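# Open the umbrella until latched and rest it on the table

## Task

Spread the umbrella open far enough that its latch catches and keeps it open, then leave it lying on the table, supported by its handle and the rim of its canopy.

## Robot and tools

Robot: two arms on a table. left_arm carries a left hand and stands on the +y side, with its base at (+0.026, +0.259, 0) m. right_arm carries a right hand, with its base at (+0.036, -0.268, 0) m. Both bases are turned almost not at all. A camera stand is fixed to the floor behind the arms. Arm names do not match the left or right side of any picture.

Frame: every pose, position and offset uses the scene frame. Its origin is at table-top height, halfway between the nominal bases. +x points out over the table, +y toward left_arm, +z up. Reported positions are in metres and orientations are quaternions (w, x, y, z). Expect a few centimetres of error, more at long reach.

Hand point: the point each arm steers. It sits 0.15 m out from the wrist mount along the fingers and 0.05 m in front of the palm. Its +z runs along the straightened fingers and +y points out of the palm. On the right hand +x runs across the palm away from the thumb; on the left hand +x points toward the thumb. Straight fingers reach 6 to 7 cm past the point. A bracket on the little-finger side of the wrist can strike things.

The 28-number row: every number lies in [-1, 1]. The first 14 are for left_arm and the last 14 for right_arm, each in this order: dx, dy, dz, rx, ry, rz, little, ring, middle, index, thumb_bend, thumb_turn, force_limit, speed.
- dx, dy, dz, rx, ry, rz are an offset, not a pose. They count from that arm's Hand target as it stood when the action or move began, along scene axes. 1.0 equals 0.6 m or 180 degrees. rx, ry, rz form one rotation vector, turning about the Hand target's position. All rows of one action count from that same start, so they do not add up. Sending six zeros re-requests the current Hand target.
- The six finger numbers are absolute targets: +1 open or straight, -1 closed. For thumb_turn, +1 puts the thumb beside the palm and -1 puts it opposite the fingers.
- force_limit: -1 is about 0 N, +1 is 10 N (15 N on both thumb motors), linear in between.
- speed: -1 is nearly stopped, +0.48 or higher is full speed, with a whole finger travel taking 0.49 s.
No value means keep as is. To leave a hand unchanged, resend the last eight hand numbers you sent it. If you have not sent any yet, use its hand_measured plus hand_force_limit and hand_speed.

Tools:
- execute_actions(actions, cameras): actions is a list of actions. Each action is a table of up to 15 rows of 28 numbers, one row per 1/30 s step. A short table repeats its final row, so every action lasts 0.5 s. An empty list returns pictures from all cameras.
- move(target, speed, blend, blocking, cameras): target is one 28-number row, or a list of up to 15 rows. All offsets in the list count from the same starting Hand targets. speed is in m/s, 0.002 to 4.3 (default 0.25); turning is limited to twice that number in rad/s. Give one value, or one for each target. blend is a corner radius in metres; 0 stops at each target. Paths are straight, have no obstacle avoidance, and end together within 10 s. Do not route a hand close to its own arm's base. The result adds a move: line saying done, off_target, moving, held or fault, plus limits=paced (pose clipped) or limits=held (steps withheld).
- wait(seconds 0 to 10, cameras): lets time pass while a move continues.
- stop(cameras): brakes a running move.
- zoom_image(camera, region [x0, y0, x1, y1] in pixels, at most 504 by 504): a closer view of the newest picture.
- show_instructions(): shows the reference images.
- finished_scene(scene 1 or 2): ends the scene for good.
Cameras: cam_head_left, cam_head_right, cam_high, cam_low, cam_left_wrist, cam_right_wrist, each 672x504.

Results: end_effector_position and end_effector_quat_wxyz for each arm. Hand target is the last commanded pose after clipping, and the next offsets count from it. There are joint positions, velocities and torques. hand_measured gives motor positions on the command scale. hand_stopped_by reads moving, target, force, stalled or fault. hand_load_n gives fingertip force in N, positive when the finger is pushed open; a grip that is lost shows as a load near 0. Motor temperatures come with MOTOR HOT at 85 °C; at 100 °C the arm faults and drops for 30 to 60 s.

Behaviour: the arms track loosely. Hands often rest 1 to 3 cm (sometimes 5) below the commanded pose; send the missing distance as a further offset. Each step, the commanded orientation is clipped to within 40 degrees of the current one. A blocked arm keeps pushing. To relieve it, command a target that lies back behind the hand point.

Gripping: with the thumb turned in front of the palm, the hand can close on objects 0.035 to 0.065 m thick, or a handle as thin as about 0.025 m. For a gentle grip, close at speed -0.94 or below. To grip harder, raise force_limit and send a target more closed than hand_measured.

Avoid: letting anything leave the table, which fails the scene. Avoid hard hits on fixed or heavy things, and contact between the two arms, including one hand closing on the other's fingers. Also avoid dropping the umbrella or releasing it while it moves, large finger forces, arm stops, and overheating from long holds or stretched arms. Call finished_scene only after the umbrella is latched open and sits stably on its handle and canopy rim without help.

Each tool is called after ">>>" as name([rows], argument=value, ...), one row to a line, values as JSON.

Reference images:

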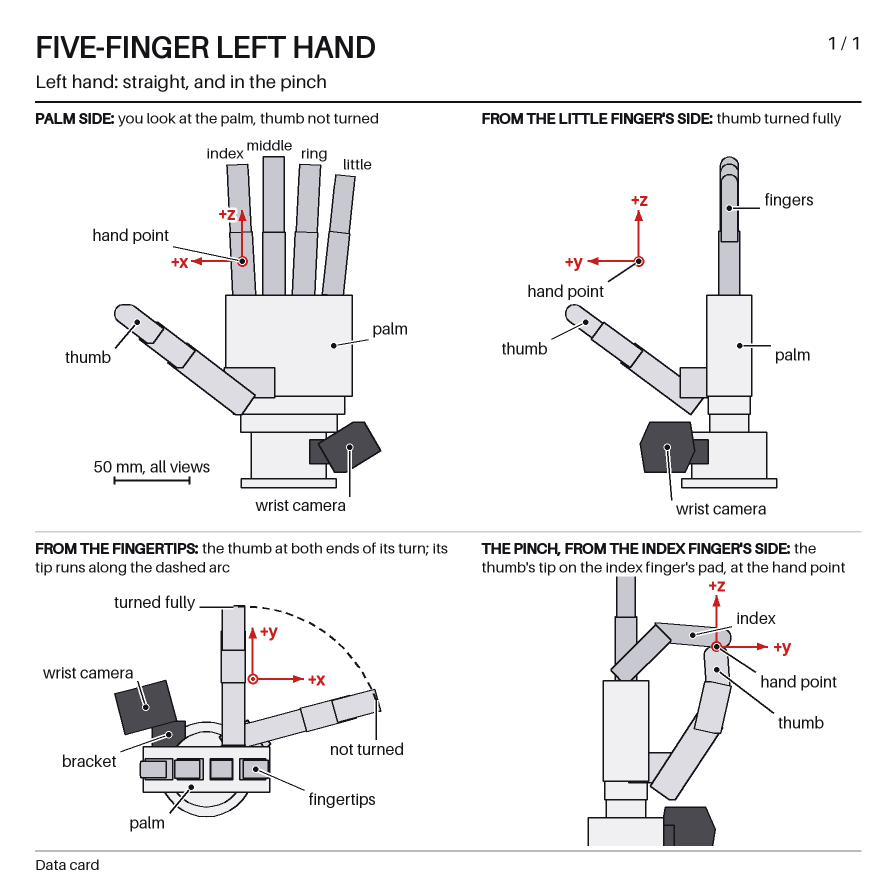

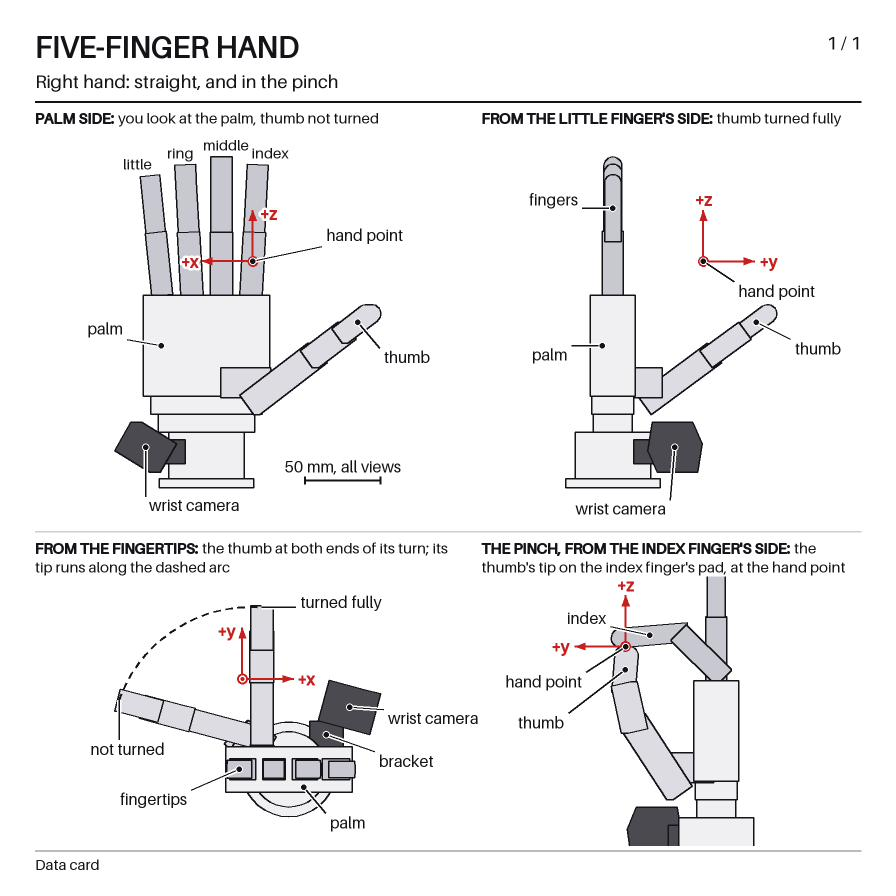

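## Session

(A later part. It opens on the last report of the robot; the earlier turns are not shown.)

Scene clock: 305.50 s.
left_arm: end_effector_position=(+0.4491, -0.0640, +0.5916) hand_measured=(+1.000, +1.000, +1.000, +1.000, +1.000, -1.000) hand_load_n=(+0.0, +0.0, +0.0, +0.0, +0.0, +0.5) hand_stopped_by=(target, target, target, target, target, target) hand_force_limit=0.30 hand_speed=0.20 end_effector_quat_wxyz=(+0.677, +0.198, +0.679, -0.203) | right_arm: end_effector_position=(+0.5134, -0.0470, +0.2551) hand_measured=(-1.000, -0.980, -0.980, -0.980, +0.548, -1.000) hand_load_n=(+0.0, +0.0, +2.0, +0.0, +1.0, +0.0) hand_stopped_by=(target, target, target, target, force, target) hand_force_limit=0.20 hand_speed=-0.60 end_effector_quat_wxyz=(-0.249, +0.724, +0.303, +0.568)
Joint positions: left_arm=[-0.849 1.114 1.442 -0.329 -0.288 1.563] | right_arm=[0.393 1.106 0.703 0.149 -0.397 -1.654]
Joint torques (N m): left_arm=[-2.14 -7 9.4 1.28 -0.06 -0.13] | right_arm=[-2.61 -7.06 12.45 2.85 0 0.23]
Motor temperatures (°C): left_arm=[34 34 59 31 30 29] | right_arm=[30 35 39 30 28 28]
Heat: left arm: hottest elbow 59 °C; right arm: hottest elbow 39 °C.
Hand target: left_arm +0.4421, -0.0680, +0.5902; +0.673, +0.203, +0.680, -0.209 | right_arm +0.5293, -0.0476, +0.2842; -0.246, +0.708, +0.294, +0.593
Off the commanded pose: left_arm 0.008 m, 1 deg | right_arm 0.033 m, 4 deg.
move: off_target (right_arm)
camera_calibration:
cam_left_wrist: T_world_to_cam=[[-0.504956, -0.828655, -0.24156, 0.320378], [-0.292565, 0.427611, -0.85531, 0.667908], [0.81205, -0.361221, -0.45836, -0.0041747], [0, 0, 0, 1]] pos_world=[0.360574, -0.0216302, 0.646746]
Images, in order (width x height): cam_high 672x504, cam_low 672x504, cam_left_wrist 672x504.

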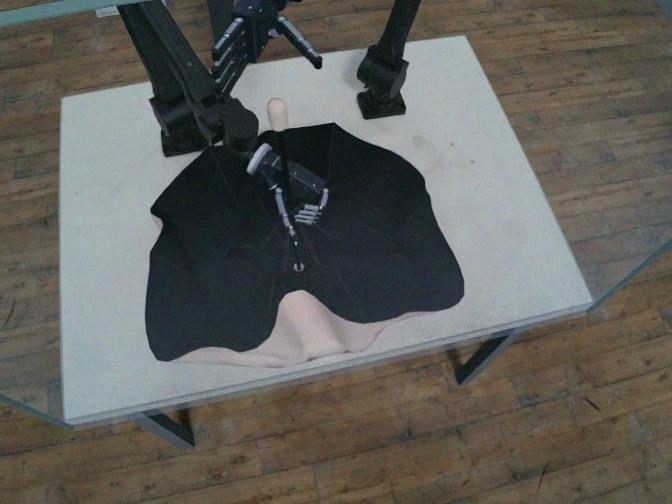

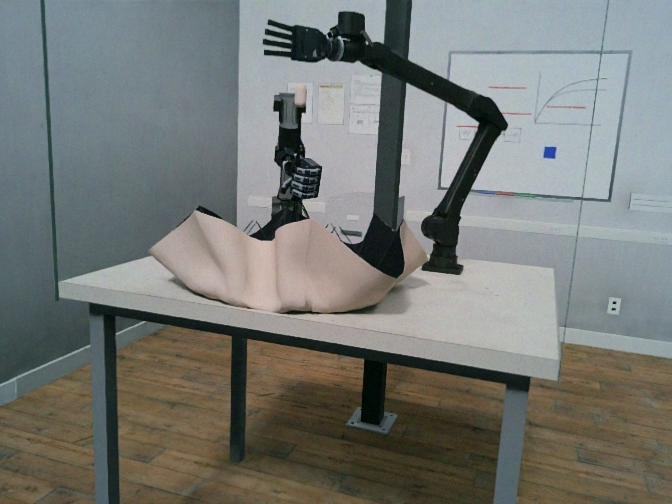

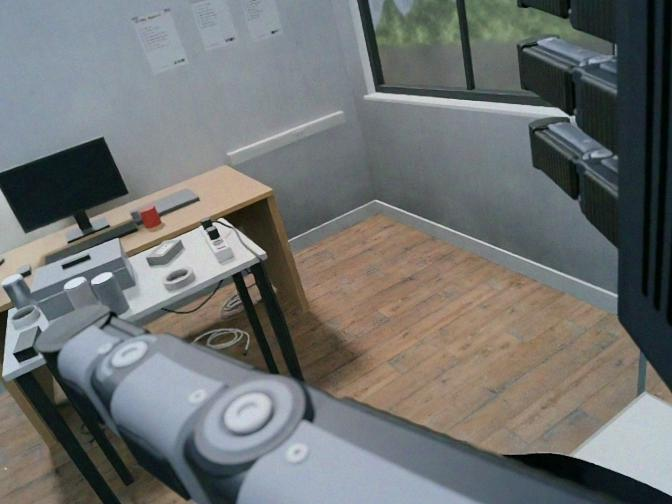

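>>> execute_actions(actions=[], cameras=["cam_high","cam_low","cam_left_wrist","cam_right_wrist"])

Scene clock: 306.37 s.
left_arm: end_effector_position=(+0.4491, -0.0640, +0.5916) hand_measured=(+1.000, +1.000, +1.000, +1.000, +1.000, -1.000) hand_load_n=(+0.0, +0.0, +0.0, +0.0, +0.0, +0.0) hand_stopped_by=(target, target, target, target, target, target) hand_force_limit=0.30 hand_speed=0.20 end_effector_quat_wxyz=(+0.677, +0.198, +0.679, -0.203) | right_arm: end_effector_position=(+0.5134, -0.0470, +0.2551) hand_measured=(-1.000, -0.980, -0.980, -0.980, +0.548, -1.000) hand_load_n=(+0.0, +0.0, +2.0, +0.0, +1.0, +0.0) hand_stopped_by=(target, target, target, target, force, target) hand_force_limit=0.20 hand_speed=-0.60 end_effector_quat_wxyz=(-0.249, +0.724, +0.303, +0.568)
Joint positions: left_arm=[-0.849 1.114 1.442 -0.329 -0.288 1.563] | right_arm=[0.393 1.106 0.703 0.149 -0.397 -1.654]
Joint velocities: within noise
Joint torques (N m): left_arm=[-2.32 -6.83 9.35 1.35 -0.08 -0.11] | right_arm=[-2.67 -7.06 12.45 2.86 0.01 0.24]
Motor temperatures (°C): left_arm=[34 34 59 31 30 29] | right_arm=[30 35 39 30 28 28]
Heat: left arm: hottest elbow 59 °C; right arm: hottest elbow 39 °C.
Hand target: left_arm +0.4421, -0.0680, +0.5902; +0.673, +0.203, +0.680, -0.209 | right_arm +0.5293, -0.0476, +0.2842; -0.246, +0.708, +0.294, +0.593
Off the commanded pose: left_arm 0.008 m, 1 deg | right_arm 0.033 m, 4 deg.
camera_calibration:
cam_left_wrist: T_world_to_cam=[[-0.504956, -0.828655, -0.24156, 0.320378], [-0.292565, 0.427611, -0.85531, 0.667908], [0.81205, -0.361221, -0.45836, -0.0041747], [0, 0, 0, 1]] pos_world=[0.360574, -0.0216302, 0.646746]
cam_right_wrist: T_world_to_cam=[[0.733328, -0.629132, 0.257727, -0.472944], [-0.33466, -0.664005, -0.668655, 0.305019], [0.591804, 0.404093, -0.697479, 0.00202684], [0, 0, 0, 1]] pos_world=[0.447701, -0.095829, 0.327257]
Images, in order (width x height): cam_high 672x504, cam_low 672x504, cam_left_wrist 672x504, cam_right_wrist 672x504.

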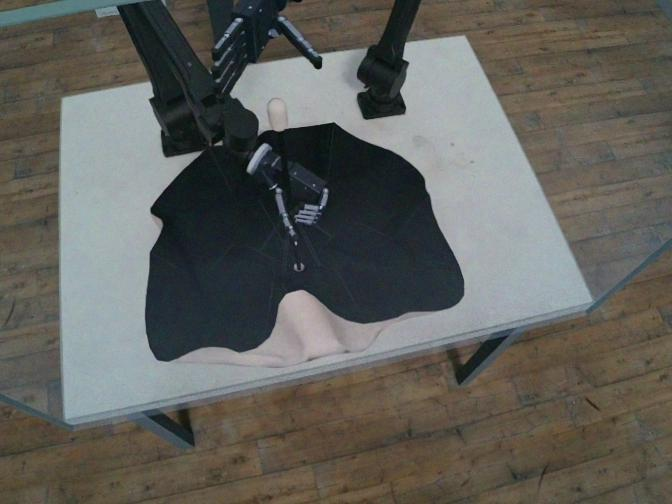

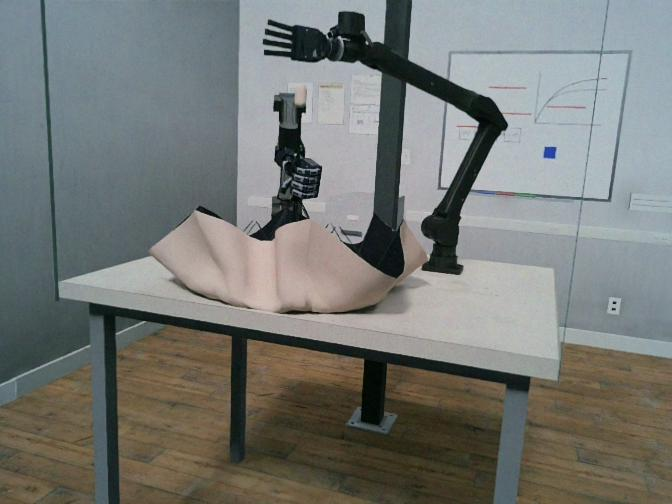

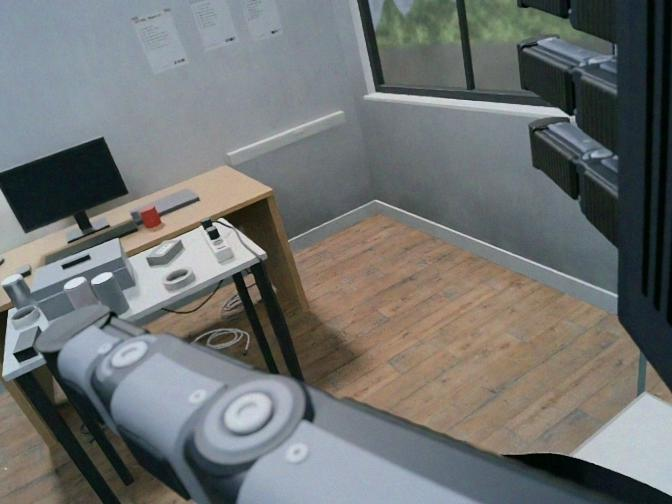

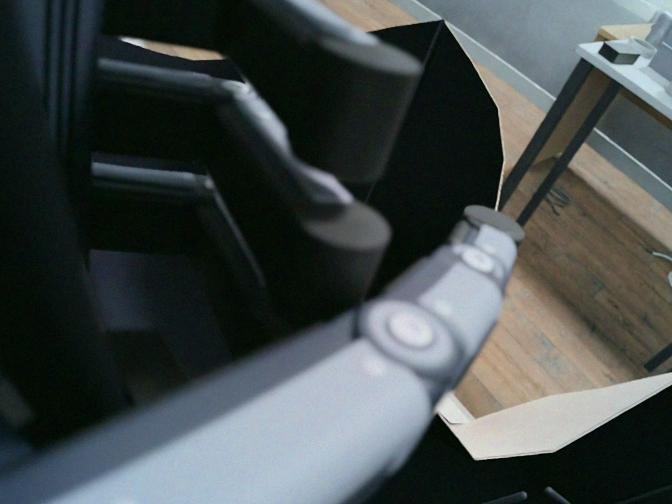

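>>> zoom_image(camera="cam_high", region=[180, 60, 380, 300])

>>> zoom_image(camera="cam_low", region=[200, 0, 400, 240])

Scaled by 2.100.

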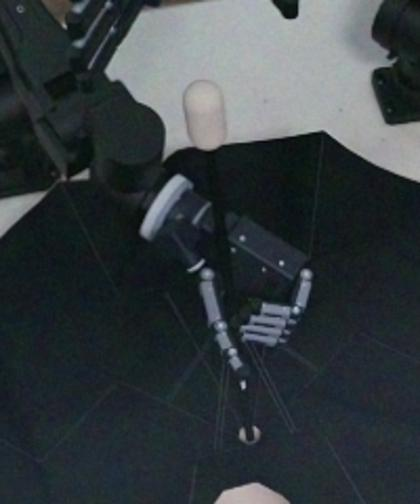

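Scaled by 2.100.

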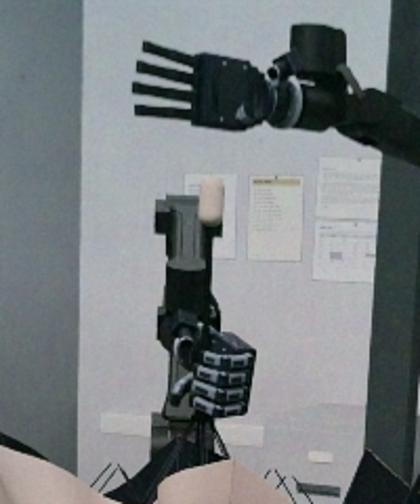

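>>> move(target=[0.0, 0.0, -0.125, 0,0,0, 1,1,1,1,1,-1,0.3,0.2, 0,0,0,0,0,0, -1,-0.98,-0.98,-0.98,0.3,-1,0.2,-0.6], speed=0.12, cameras=["cam_left_wrist","cam_low","cam_high"])

Scene clock: 308.80 s.
left_arm: end_effector_position=(+0.4474, -0.0641, +0.5086) hand_measured=(+1.000, +1.000, +1.000, +1.000, +1.000, -1.000) hand_load_n=(+0.0, +0.0, +0.0, +0.0, +0.0, +0.0) hand_stopped_by=(target, target, target, target, target, target) hand_force_limit=0.30 hand_speed=0.20 end_effector_quat_wxyz=(+0.665, +0.207, +0.689, -0.199) | right_arm: end_effector_position=(+0.5134, -0.0470, +0.2551) hand_measured=(-1.000, -0.980, -0.980, -0.980, +0.548, -1.000) hand_load_n=(+0.0, +0.0, +2.0, +0.0, +1.0, +0.0) hand_stopped_by=(target, target, target, target, force, target) hand_force_limit=0.20 hand_speed=-0.60 end_effector_quat_wxyz=(-0.249, +0.724, +0.303, +0.568)
Joint positions: left_arm=[-0.849 1.067 1.209 -0.178 -0.28 1.562] | right_arm=[0.393 1.106 0.703 0.149 -0.397 -1.654]
Joint torques (N m): left_arm=[-2.96 -7.24 9.55 3.11 -0.06 -0.1] | right_arm=[-2.67 -7.18 12.44 2.85 0.01 0.24]
Motor temperatures (°C): left_arm=[34 34 58 31 30 29] | right_arm=[30 35 39 30 28 28]
Heat: left arm: hottest elbow 58 °C; right arm: hottest elbow 39 °C.
Hand target: left_arm +0.4422, -0.0680, +0.5151; +0.673, +0.203, +0.680, -0.209 | right_arm +0.5293, -0.0476, +0.2842; -0.246, +0.708, +0.294, +0.593
Off the commanded pose: left_arm 0.009 m, 2 deg | right_arm 0.033 m, 4 deg.
move: off_target (right_arm)
camera_calibration:
cam_left_wrist: T_world_to_cam=[[-0.517186, -0.818447, -0.250325, 0.309958], [-0.309441, 0.451505, -0.836893, 0.596159], [0.797976, -0.355369, -0.486773, -0.0197356], [0, 0, 0, 1]] pos_world=[0.36053, -0.0224976, 0.566904]
Images, in order (width x height): cam_high 672x504, cam_low 672x504, cam_left_wrist 672x504.

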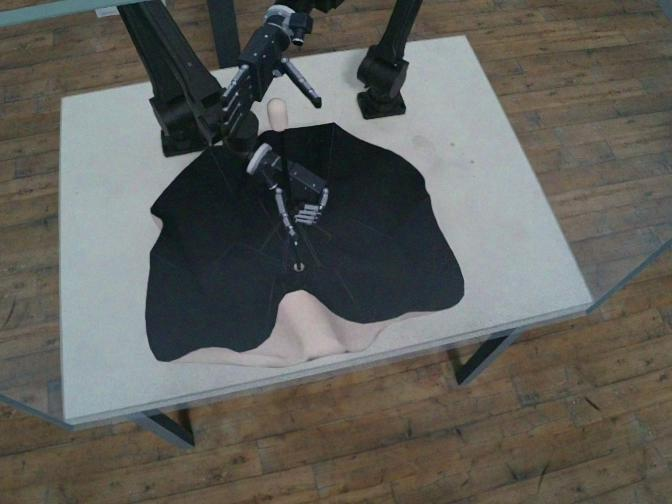

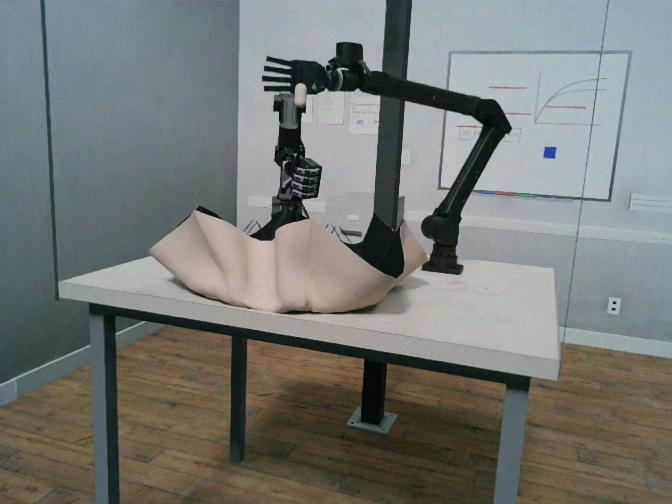

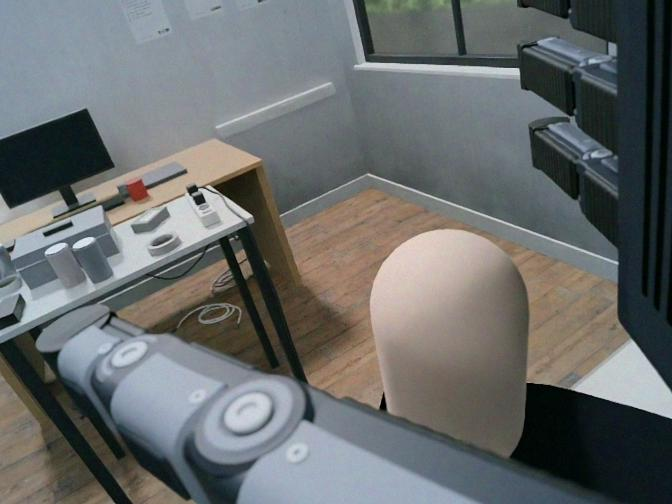

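>>> move([
  [0.0, 0.0, -0.06, 0,0,0, 1,1,1,1,1,-1,0.3,0.2, 0,0,0,0,0,0, -1,-0.98,-0.98,-0.98,0.3,-1,0.2,-0.6],
  [0.03, 0.0, -0.09, 0,0,0, 1,1,1,1,1,-1,0.3,0.2, 0,0,0,0,0,0, -1,-0.98,-0.98,-0.98,0.3,-1,0.2,-0.6],
], speed=0.12, cameras=["cam_left_wrist"])

Scene clock: 311.20 s.
left_arm: end_effector_position=(+0.4520, -0.0693, +0.4640) hand_measured=(+1.000, +1.000, +1.000, +1.000, +1.000, -1.000) hand_load_n=(+0.0, +0.0, +0.5, +0.0, +0.0, +0.0) hand_stopped_by=(target, target, target, target, target, target) hand_force_limit=0.30 hand_speed=0.20 end_effector_quat_wxyz=(+0.669, +0.210, +0.681, -0.210) | right_arm: end_effector_position=(+0.5134, -0.0470, +0.2551) hand_measured=(-1.000, -0.980, -0.980, -0.980, +0.548, -1.000) hand_load_n=(+0.0, +0.0, +2.0, +0.0, +0.5, -0.5) hand_stopped_by=(target, target, target, target, force, target) hand_force_limit=0.20 hand_speed=-0.60 end_effector_quat_wxyz=(-0.249, +0.724, +0.303, +0.568)
Joint positions: left_arm=[-0.84 1.069 1.081 -0.03 -0.253 1.562] | right_arm=[0.393 1.106 0.703 0.149 -0.397 -1.654]
Joint torques (N m): left_arm=[-1.03 -5.66 9.76 3.11 0.15 -0.09] | right_arm=[-2.61 -7 12.45 2.82 0 0.24]
Motor temperatures (°C): left_arm=[34 34 58 31 30 29] | right_arm=[30 35 39 30 28 28]
Heat: left arm: hottest elbow 58 °C; right arm: hottest elbow 39 °C.
Hand target: left_arm +0.4602, -0.0681, +0.4610; +0.673, +0.203, +0.680, -0.209 | right_arm +0.5293, -0.0476, +0.2842; -0.246, +0.708, +0.294, +0.593
Off the commanded pose: left_arm 0.009 m, 1 deg | right_arm 0.033 m, 4 deg.
move: off_target (right_arm)
camera_calibration:
cam_left_wrist: T_world_to_cam=[[-0.529242, -0.812523, -0.244353, 0.30001], [-0.291181, 0.444434, -0.847167, 0.55862], [0.796942, -0.377206, -0.471805, -0.0549496], [0, 0, 0, 1]] pos_world=[0.365229, -0.0252314, 0.520627]
Images, in order (width x height): cam_left_wrist 672x504.

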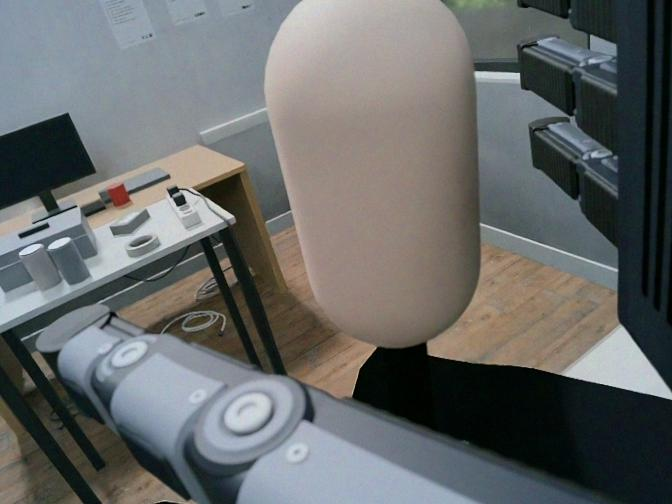

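>>> move(target=[0.03, 0.022, -0.02, 0,0,0, 1,1,1,1,1,-1,0.3,0.2, 0,0,0,0,0,0, -1,-0.98,-0.98,-0.98,0.3,-1,0.2,-0.6], speed=0.12, cameras=["cam_left_wrist"])

Scene clock: 312.53 s.
left_arm: end_effector_position=(+0.4690, -0.0578, +0.4533) hand_measured=(+1.000, +1.000, +1.000, +1.000, +1.000, -1.000) hand_load_n=(+0.0, +0.0, +0.0, -0.5, +0.5, +0.0) hand_stopped_by=(target, target, target, target, target, target) hand_force_limit=0.30 hand_speed=0.20 end_effector_quat_wxyz=(+0.669, +0.211, +0.680, -0.212) | right_arm: end_effector_position=(+0.5135, -0.0473, +0.2551) hand_measured=(-1.000, -0.980, -0.980, -0.980, +0.548, -1.000) hand_load_n=(+0.0, +0.0, +2.0, +0.0, +0.5, +0.0) hand_stopped_by=(target, target, target, target, force, target) hand_force_limit=0.20 hand_speed=-0.60 end_effector_quat_wxyz=(-0.248, +0.724, +0.302, +0.568)
Joint positions: left_arm=[-0.78 1.075 1.056 0.004 -0.187 1.562] | right_arm=[0.393 1.106 0.703 0.149 -0.396 -1.654]
Joint torques (N m): left_arm=[-0.85 -6.48 9.66 3.02 0.16 -0.06] | right_arm=[-2.61 -7.12 12.45 2.81 0.01 0.24]
Motor temperatures (°C): left_arm=[34 34 58 31 30 29] | right_arm=[30 35 39 30 28 28]
Heat: left arm: hottest elbow 58 °C; right arm: hottest elbow 39 °C.
Hand target: left_arm +0.4782, -0.0549, +0.4490; +0.673, +0.203, +0.680, -0.209 | right_arm +0.5293, -0.0476, +0.2842; -0.246, +0.708, +0.294, +0.593
Off the commanded pose: left_arm 0.011 m, 1 deg | right_arm 0.033 m, 4 deg.
move: off_target (left_arm, right_arm)
camera_calibration:
cam_left_wrist: T_world_to_cam=[[-0.533955, -0.809909, -0.242773, 0.317329], [-0.287796, 0.44408, -0.848508, 0.54849], [0.795025, -0.383197, -0.470207, -0.0693461], [0, 0, 0, 1]] pos_world=[0.382424, -0.0131388, 0.50983]
Images, in order (width x height): cam_left_wrist 672x504.

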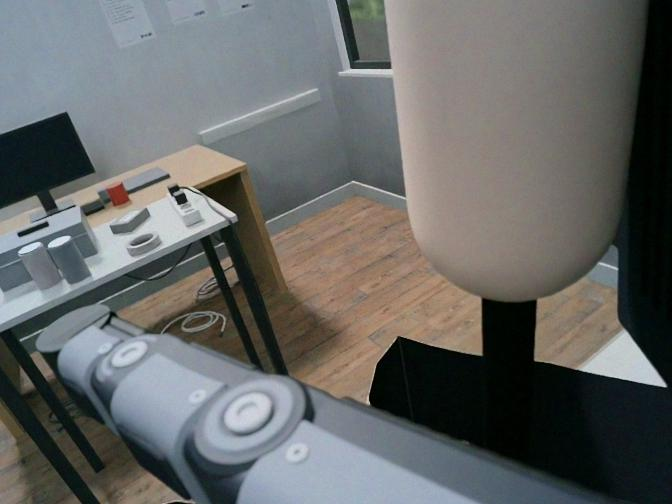

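>>> execute_actions([
  [[0,0,0,0,0,0, -1,-1,-1,-1,1,-1,0.6,-0.5, 0,0,0,0,0,0, -1,-0.98,-0.98,-0.98,0.3,-1,0.2,-0.6]],
  [[0,0,0,0,0,0, -1,-1,-1,-1,1,-1,0.6,-0.5, 0,0,0,0,0,0, -1,-0.98,-0.98,-0.98,0.3,-1,0.2,-0.6]],
  [[0,0,0,0,0,0, -1,-1,-1,-1,1,-1,0.6,-0.5, 0,0,0,0,0,0, -1,-0.98,-0.98,-0.98,0.3,-1,0.2,-0.6]],
], cameras=["cam_left_wrist"])

>>> execute_actions([
  [[0,0,0,0,0,0, -1,-1,-1,-1,-0.3,-1,0.6,-0.5, 0,0,0,0,0,0, -1,-0.98,-0.98,-0.98,0.3,-1,0.2,-0.6]],
  [[0,0,0,0,0,0, -1,-1,-1,-1,-0.3,-1,0.6,-0.5, 0,0,0,0,0,0, -1,-0.98,-0.98,-0.98,0.3,-1,0.2,-0.6]],
  [[0,0,0,0,0,0, -1,-1,-1,-1,-0.3,-1,0.6,-0.5, 0,0,0,0,0,0, -1,-0.98,-0.98,-0.98,0.3,-1,0.2,-0.6]],
], cameras=["cam_left_wrist","cam_low"])

Scene clock: 314.70 s.
left_arm: end_effector_position=(+0.4706, -0.0581, +0.4541) hand_measured=(-0.906, -0.828, -0.778, -1.000, +1.000, -1.000) hand_load_n=(+12.0, +7.5, +1.0, +0.5, +0.0, +0.0) hand_stopped_by=(force, force, force, target, target, target) hand_force_limit=0.60 hand_speed=-0.50 end_effector_quat_wxyz=(+0.672, +0.219, +0.677, -0.206) | right_arm: end_effector_position=(+0.5133, -0.0470, +0.2550) hand_measured=(-1.000, -0.980, -0.980, -0.980, +0.548, -1.000) hand_load_n=(+0.0, +0.0, +2.0, +0.0, +1.0, -0.5) hand_stopped_by=(target, target, target, target, force, target) hand_force_limit=0.20 hand_speed=-0.60 end_effector_quat_wxyz=(-0.249, +0.724, +0.302, +0.567)
Joint positions: left_arm=[-0.779 1.078 1.055 0.01 -0.184 1.583] | right_arm=[0.393 1.106 0.703 0.149 -0.397 -1.652]
Joint torques (N m): left_arm=[-0.91 -5.42 9.69 2.76 0 -0.17] | right_arm=[-2.73 -7 12.48 2.85 0.05 0.22]
Motor temperatures (°C): left_arm=[34 34 57 31 30 29] | right_arm=[30 35 39 30 28 28]
Heat: left arm: hottest elbow 57 °C; right arm: hottest elbow 39 °C.
Hand target: left_arm +0.4781, -0.0548, +0.4492; +0.673, +0.203, +0.680, -0.209 | right_arm +0.5293, -0.0476, +0.2842; -0.246, +0.708, +0.294, +0.593
Off the commanded pose: left_arm 0.010 m, 2 deg | right_arm 0.033 m, 4 deg.
Step readings (end_effector_position of left_arm | right_arm):
0: (+0.4690, -0.0578, +0.4533) | (+0.5135, -0.0473, +0.2551)
1: (+0.4690, -0.0578, +0.4533) | (+0.5135, -0.0473, +0.2551)
2: (+0.4690, -0.0578, +0.4533) | (+0.5135, -0.0473, +0.2551)
4: (+0.4690, -0.0578, +0.4533) | (+0.5135, -0.0473, +0.2551)
8: (+0.4690, -0.0578, +0.4533) | (+0.5135, -0.0473, +0.2551)
15: (+0.4690, -0.0578, +0.4533) | (+0.5135, -0.0473, +0.2551)
16: (+0.4690, -0.0578, +0.4533) | (+0.5135, -0.0473, +0.2551)
17: (+0.4690, -0.0578, +0.4533) | (+0.5135, -0.0473, +0.2551)
19: (+0.4690, -0.0578, +0.4533) | (+0.5135, -0.0473, +0.2551)
23: (+0.4690, -0.0578, +0.4533) | (+0.5135, -0.0473, +0.2551)
30: (+0.4690, -0.0578, +0.4533) | (+0.5135, -0.0473, +0.2551)
31: (+0.4690, -0.0578, +0.4533) | (+0.5135, -0.0473, +0.2551)
32: (+0.4690, -0.0578, +0.4533) | (+0.5135, -0.0473, +0.2551)
34: (+0.4690, -0.0578, +0.4533) | (+0.5135, -0.0473, +0.2551)
38: (+0.4690, -0.0578, +0.4533) | (+0.5135, -0.0473, +0.2551)
45: (+0.4706, -0.0581, +0.4541) | (+0.5133, -0.0470, +0.2550)
camera_calibration:
cam_left_wrist: T_world_to_cam=[[-0.531971, -0.804874, -0.263031, 0.326663], [-0.275181, 0.458098, -0.845235, 0.543174], [0.800801, -0.377259, -0.465181, -0.0750455], [0, 0, 0, 1]] pos_world=[0.383343, -0.0142165, 0.510122]
Images, in order (width x height): cam_left_wrist 672x504.

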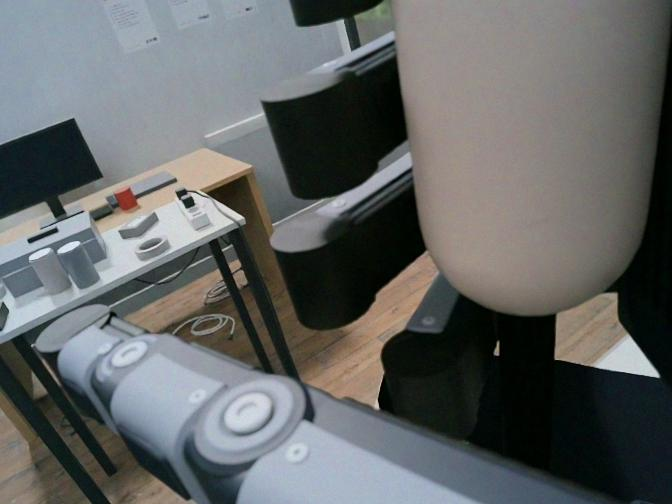

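Scene clock: 316.50 s.
left_arm: end_effector_position=(+0.4706, -0.0581, +0.4542) hand_measured=(-0.906, -0.828, -0.778, -1.000, +0.468, -1.000) hand_load_n=(+12.0, +8.0, +1.0, +0.0, +15.5, +3.0) hand_stopped_by=(force, force, force, target, force, target) hand_force_limit=0.60 hand_speed=-0.50 end_effector_quat_wxyz=(+0.672, +0.219, +0.677, -0.206) | right_arm: end_effector_position=(+0.5133, -0.0470, +0.2550) hand_measured=(-1.000, -0.980, -0.980, -0.980, +0.548, -1.000) hand_load_n=(+0.0, +0.0, +2.0, +0.0, +0.5, +0.0) hand_stopped_by=(target, target, target, target, force, target) hand_force_limit=0.20 hand_speed=-0.60 end_effector_quat_wxyz=(-0.249, +0.724, +0.302, +0.567)
Joint positions: left_arm=[-0.779 1.078 1.055 0.01 -0.184 1.585] | right_arm=[0.393 1.106 0.703 0.149 -0.397 -1.652]
Joint torques (N m): left_arm=[-0.97 -5.54 9.46 2.84 0.03 -0.21] | right_arm=[-2.67 -7.12 12.4 2.82 0.06 0.21]
Motor temperatures (°C): left_arm=[34 34 56 31 30 29] | right_arm=[30 35 39 30 28 28]
Heat: left arm: hottest elbow 56 °C; right arm: hottest elbow 39 °C.
Hand target: left_arm +0.4781, -0.0548, +0.4492; +0.673, +0.203, +0.680, -0.209 | right_arm +0.5293, -0.0476, +0.2842; -0.246, +0.708, +0.294, +0.593
Off the commanded pose: left_arm 0.010 m, 2 deg | right_arm 0.033 m, 4 deg.
Step readings (end_effector_position of left_arm | right_arm):
0: (+0.4706, -0.0581, +0.4541) | (+0.5133, -0.0470, +0.2550)
1: (+0.4706, -0.0581, +0.4541) | (+0.5133, -0.0470, +0.2550)
2: (+0.4706, -0.0581, +0.4541) | (+0.5133, -0.0470, +0.2550)
4: (+0.4706, -0.0581, +0.4541) | (+0.5133, -0.0470, +0.2550)
8: (+0.4706, -0.0581, +0.4541) | (+0.5133, -0.0470, +0.2550)
15: (+0.4706, -0.0581, +0.4541) | (+0.5133, -0.0470, +0.2550)
16: (+0.4706, -0.0581, +0.4541) | (+0.5133, -0.0470, +0.2550)
17: (+0.4706, -0.0581, +0.4541) | (+0.5133, -0.0470, +0.2550)
19: (+0.4706, -0.0581, +0.4541) | (+0.5133, -0.0470, +0.2550)
23: (+0.4706, -0.0581, +0.4541) | (+0.5133, -0.0470, +0.2550)
30: (+0.4706, -0.0581, +0.4542) | (+0.5133, -0.0470, +0.2550)
31: (+0.4706, -0.0581, +0.4542) | (+0.5133, -0.0470, +0.2550)
32: (+0.4706, -0.0581, +0.4542) | (+0.5133, -0.0470, +0.2550)
34: (+0.4706, -0.0581, +0.4542) | (+0.5133, -0.0470, +0.2550)
38: (+0.4706, -0.0581, +0.4542) | (+0.5133, -0.0470, +0.2550)
45: (+0.4706, -0.0581, +0.4542) | (+0.5133, -0.0470, +0.2550)
camera_calibration:
cam_left_wrist: T_world_to_cam=[[-0.531719, -0.804552, -0.26452, 0.327306], [-0.274409, 0.459145, -0.844917, 0.542788], [0.801233, -0.376672, -0.464913, -0.0752138], [0, 0, 0, 1]] pos_world=[0.383244, -0.0142147, 0.510222]
Images, in order (width x height): cam_low 672x504, cam_left_wrist 672x504.

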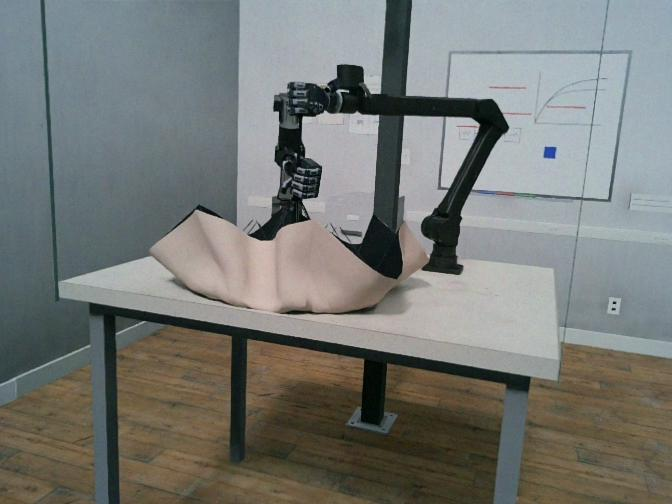

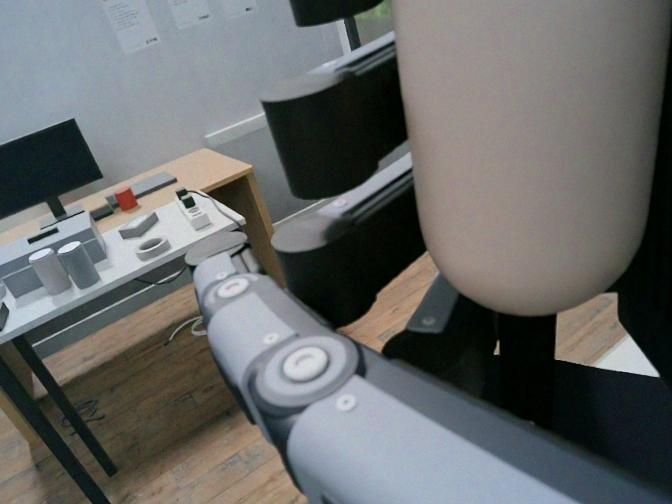

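>>> move([
  [0.0, 0.0, 0.05, 0,0,0, -1,-1,-1,-1,-0.3,-1,0.6,-0.5, 0,0,0.04,0,0,0, -1,-0.98,-0.98,-0.98,0.3,-1,0.2,-0.6],
  [0.1, 0.06, 0.05, 0,0,0, -1,-1,-1,-1,-0.3,-1,0.6,-0.5, 0.1,0.06,0.04,0,0,0, -1,-0.98,-0.98,-0.98,0.3,-1,0.2,-0.6],
], speed=0.1, cameras=["cam_left_wrist","cam_low","cam_high","cam_right_wrist"])

Scene clock: 318.37 s.
left_arm: end_effector_position=(+0.4777, -0.0522, +0.4539) hand_measured=(-0.906, -0.828, -0.778, -1.000, +0.468, -1.000) hand_load_n=(+10.5, +7.0, +1.0, +0.0, +15.5, +2.5) hand_stopped_by=(force, force, force, target, force, target) hand_force_limit=0.60 hand_speed=-0.50 end_effector_quat_wxyz=(+0.661, +0.218, +0.686, -0.209) | right_arm: end_effector_position=(+0.5124, -0.0483, +0.2592) hand_measured=(-1.000, -0.980, -0.980, -0.980, +0.548, -1.000) hand_load_n=(+0.0, +0.0, +2.0, +0.0, +1.0, +0.0) hand_stopped_by=(target, target, target, target, force, target) hand_force_limit=0.20 hand_speed=-0.60 end_effector_quat_wxyz=(-0.249, +0.730, +0.300, +0.561)
Joint positions: left_arm=[-0.749 1.082 1.077 -0.033 -0.15 1.566] | right_arm=[0.393 1.095 0.721 0.104 -0.393 -1.649]
Joint torques (N m): left_arm=[-0.97 -5.89 14.48 1.33 0.06 -0.14] | right_arm=[-1.73 -7.41 8.95 1.95 -0.12 0.09]
Motor temperatures (°C): left_arm=[34 34 56 31 30 29] | right_arm=[30 35 40 30 28 28]
Heat: left arm: hottest elbow 56 °C; right arm: hottest elbow 40 °C.
Hand target: left_arm +0.4889, -0.0474, +0.4787; +0.673, +0.203, +0.680, -0.209 (not the last commanded pose) | right_arm +0.5130, -0.0481, +0.2609; -0.247, +0.728, +0.302, +0.564 (not the last commanded pose)
Off the commanded pose: left_arm 0.074 m, 2 deg | right_arm 0.098 m, 4 deg.
move: held (right_arm; a check stopped the path), off_target (left_arm; braked when a check withheld steps of right_arm); path passed 1 of 2 targets; limits=held
pose unreachable (right arm): on one or more control steps of this call, first in action 0 (counted from 0), this arm could not follow its commanded pose, so it was not sent that pose on those steps. It may still have moved: this result reports where it is.
cause: moving toward the commanded pose would bring a part of the arm too close to another arm (a part of this arm just beyond joint 4 (wrist pitch) and a part of the left arm just beyond its joint 6 (wrist roll), 24 mm apart when this arm was first held).
camera_calibration:
cam_left_wrist: T_world_to_cam=[[-0.54228, -0.801999, -0.250461, 0.334535], [-0.296968, 0.461811, -0.835788, 0.54856], [0.785966, -0.378852, -0.488598, -0.0609203], [0, 0, 0, 1]] pos_world=[0.392197, -0.00811433, 0.512502]
cam_right_wrist: T_world_to_cam=[[0.734413, -0.632065, 0.247248, -0.472055], [-0.350376, -0.66508, -0.659473, 0.312221], [0.58127, 0.397696, -0.709904, 0.0142031], [0, 0, 0, 1]] pos_world=[0.447822, -0.0963661, 0.332699]
Images, in order (width x height): cam_high 672x504, cam_low 672x504, cam_left_wrist 672x504, cam_right_wrist 672x504.

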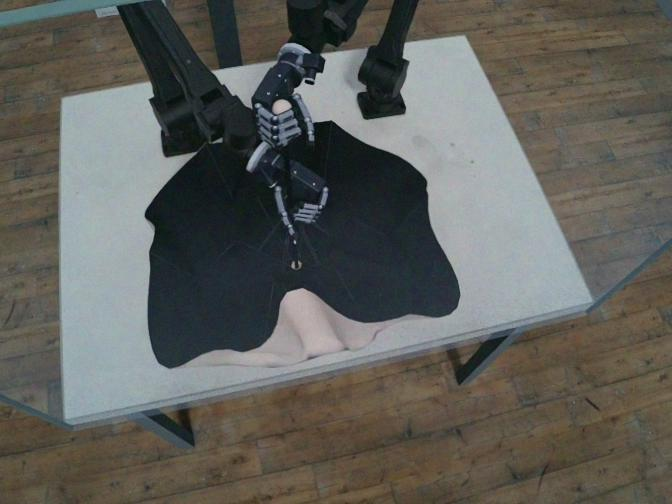

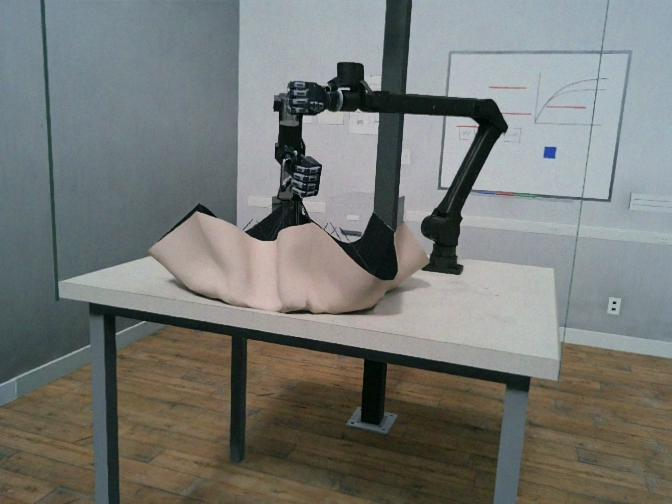

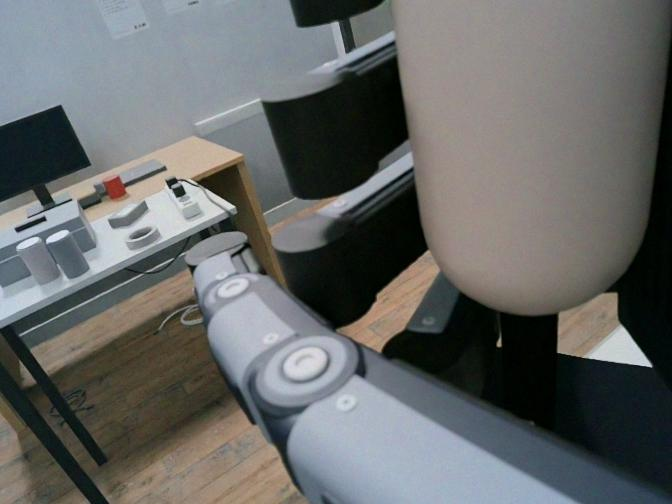

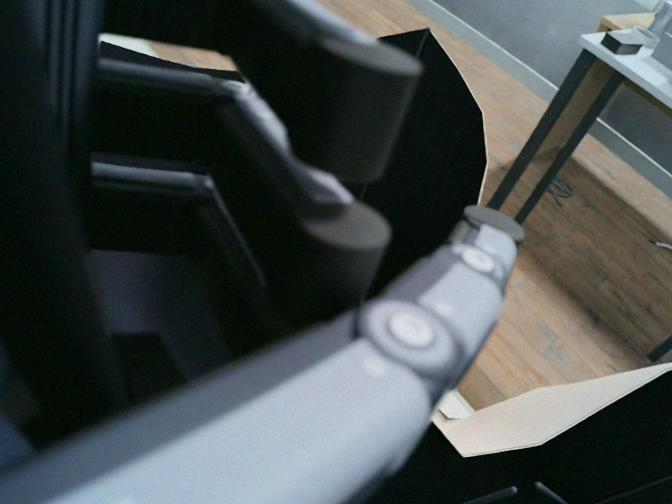

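>>> move([
  [0.05, 0.03, 0.02, 0,0,0, -1,-1,-1,-1,-0.3,-1,0.6,-0.5, 0.05,0.03,0.0,0,0,0, -1,-0.98,-0.98,-0.98,0.3,-1,0.2,-0.6],
  [0.15, 0.09, 0.03, 0,0,0, -1,-1,-1,-1,-0.3,-1,0.6,-0.5, 0.15,0.09,0.03,0,0,0, -1,-0.98,-0.98,-0.98,0.3,-1,0.2,-0.6],
], speed=0.1, blend=0.01, cameras=["cam_low","cam_high"])

Scene clock: 320.90 s.
left_arm: end_effector_position=(+0.5690, +0.0003, +0.4544) hand_measured=(-0.906, -0.828, -0.778, -1.000, +0.468, -1.000) hand_load_n=(+11.0, +2.0, +1.0, +0.0, +15.0, +2.5) hand_stopped_by=(force, force, force, target, force, target) hand_force_limit=0.60 hand_speed=-0.50 end_effector_quat_wxyz=(+0.648, +0.206, +0.701, -0.217) | right_arm: end_effector_position=(+0.5888, -0.0031, +0.2649) hand_measured=(-1.000, -0.980, -0.980, -0.980, +0.548, -1.000) hand_load_n=(+0.0, +0.0, +2.0, +0.0, +1.0, -0.5) hand_stopped_by=(target, target, target, target, force, target) hand_force_limit=0.20 hand_speed=-0.60 end_effector_quat_wxyz=(-0.247, +0.733, +0.304, +0.556)
Joint positions: left_arm=[-0.495 1.201 1.194 -0.06 0.099 1.54] | right_arm=[0.42 1.34 0.944 0.112 -0.37 -1.651]
Joint torques (N m): left_arm=[-0.38 -8.47 15.3 1.87 0.04 0.14] | right_arm=[-1.08 -9 13.12 1.66 0.05 0.2]
Motor temperatures (°C): left_arm=[34 34 56 31 30 29] | right_arm=[30 35 40 30 28 28]
Heat: left arm: hottest elbow 56 °C; right arm: hottest elbow 40 °C.
Hand target: left_arm +0.5788, +0.0065, +0.4968; +0.673, +0.203, +0.679, -0.209 | right_arm +0.6030, +0.0059, +0.2788; -0.247, +0.728, +0.302, +0.564
Off the commanded pose: left_arm 0.044 m, 4 deg | right_arm 0.022 m, 1 deg.
move: off_target (left_arm, right_arm)
Images, in order (width x height): cam_high 672x504, cam_low 672x504.

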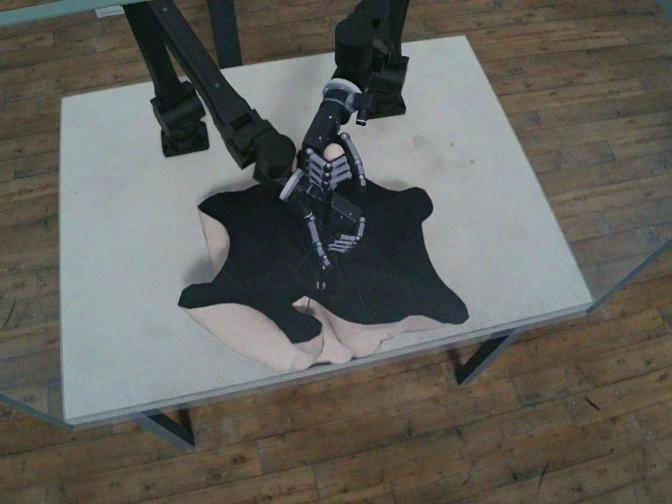

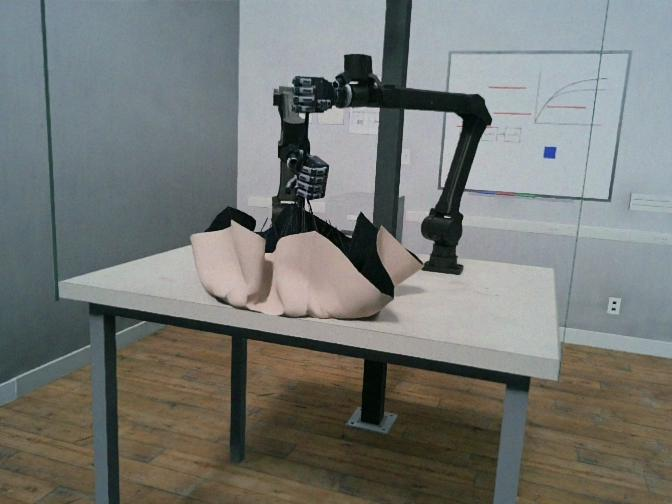

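>>> zoom_image(camera="cam_low", region=[220, 60, 400, 330])

>>> zoom_image(camera="cam_high", region=[170, 120, 490, 380])

Scaled by 1.867.

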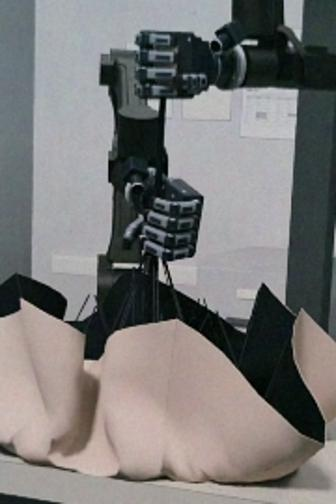

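Scaled by 1.575.

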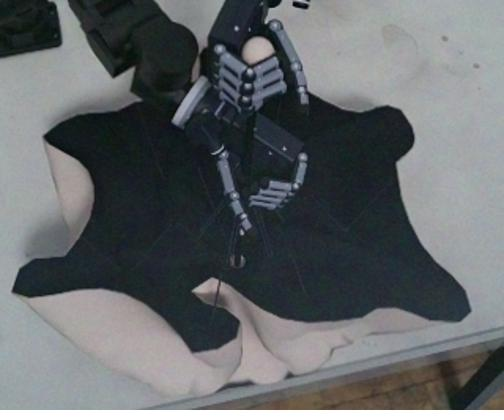

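>>> move(target=[0.02, -0.02, 0.0, 0,0,0, -1,-1,-1,-1,-0.3,-1,0.6,-0.5, 0.013,-0.02,0.02,0.056,-0.054,-0.002, -1,-0.98,-0.98,-0.98,0.3,-1,0.2,-0.6], speed=0.1, cameras=["cam_low","cam_right_wrist","cam_high"])

Scene clock: 324.17 s.
left_arm: end_effector_position=(+0.5827, -0.0056, +0.4558) hand_measured=(-0.906, -0.830, -0.778, -1.000, +0.468, -1.000) hand_load_n=(+10.0, +1.0, +0.5, +0.0, +15.5, +2.5) hand_stopped_by=(force, force, force, target, force, target) hand_force_limit=0.60 hand_speed=-0.50 end_effector_quat_wxyz=(+0.649, +0.209, +0.701, -0.211) | right_arm: end_effector_position=(+0.6056, -0.0004, +0.2854) hand_measured=(-1.000, -0.980, -0.980, -0.980, +0.548, -1.000) hand_load_n=(+0.0, +0.0, +2.0, +0.0, +0.5, +0.0) hand_stopped_by=(target, target, target, target, force, target) hand_force_limit=0.20 hand_speed=-0.60 end_effector_quat_wxyz=(-0.284, +0.661, +0.276, +0.637)
Joint positions: left_arm=[-0.495 1.241 1.231 -0.06 0.094 1.552] | right_arm=[0.396 1.396 0.875 0.491 -0.411 -1.559]
Joint torques (N m): left_arm=[-1.38 -8 15.53 1.96 -0.15 0.02] | right_arm=[-2.73 -10.93 8.43 3.21 -0.1 0.24]
Motor temperatures (°C): left_arm=[34 34 57 31 30 29] | right_arm=[30 35 40 30 28 28]
Heat: left arm: hottest elbow 57 °C; right arm: hottest elbow 40 °C.
Hand target: left_arm +0.5908, -0.0055, +0.4969; +0.673, +0.203, +0.679, -0.209 | right_arm +0.6108, -0.0063, +0.2908; -0.282, +0.654, +0.269, +0.648
Off the commanded pose: left_arm 0.042 m, 4 deg | right_arm 0.009 m, 2 deg.
move: off_target (left_arm)
camera_calibration:
cam_right_wrist: T_world_to_cam=[[0.700602, -0.666087, 0.255902, -0.498733], [-0.231091, -0.551106, -0.801798, 0.362432], [0.675095, 0.502604, -0.540032, -0.145597], [0, 0, 0, 1]] pos_world=[0.53146, -0.0592832, 0.339596]
Images, in order (width x height): cam_high 672x504, cam_low 672x504, cam_right_wrist 672x504.

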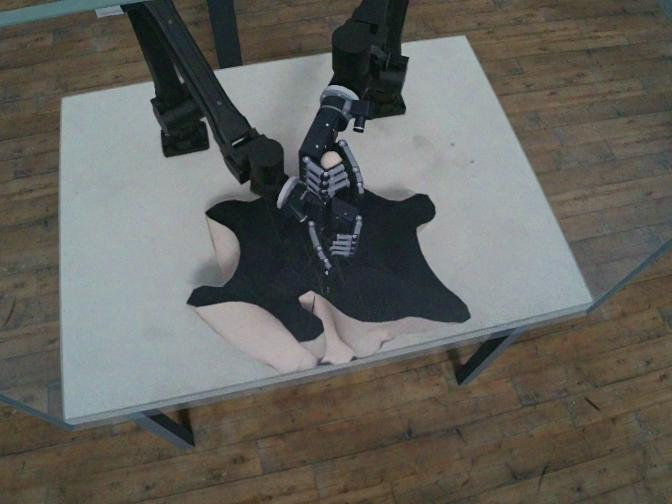

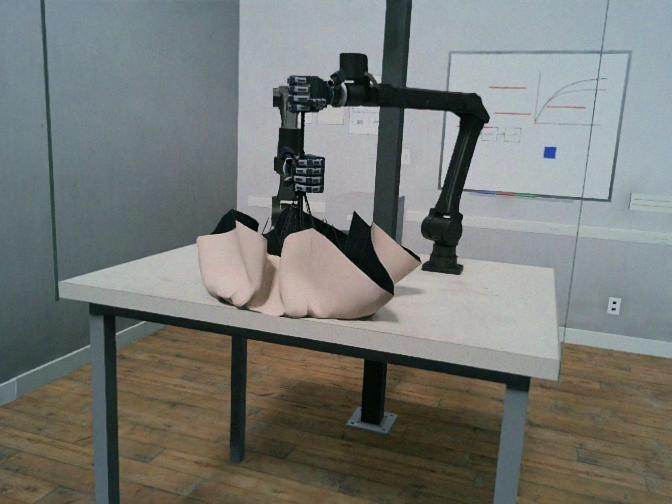

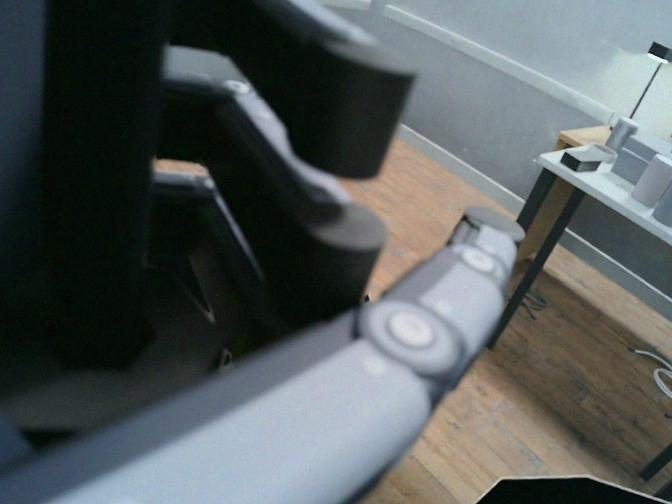

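>>> zoom_image(camera="cam_high", region=[250, 140, 400, 320])

>>> zoom_image(camera="cam_low", region=[240, 70, 360, 260])

Scaled by 2.800.

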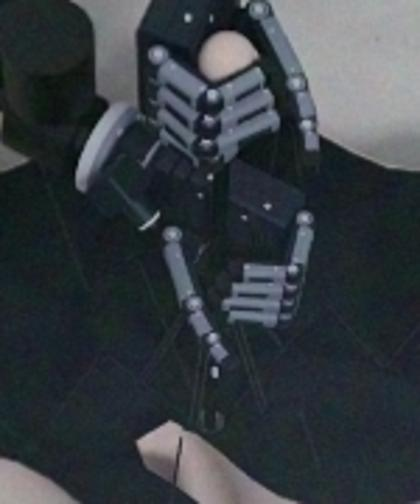

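Scaled by 2.653.

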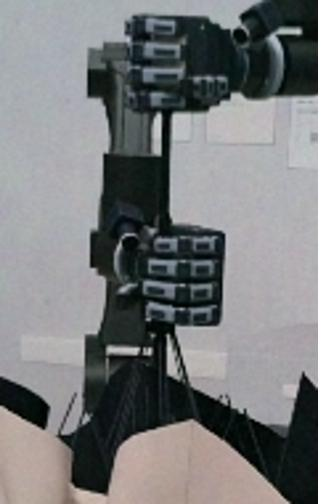

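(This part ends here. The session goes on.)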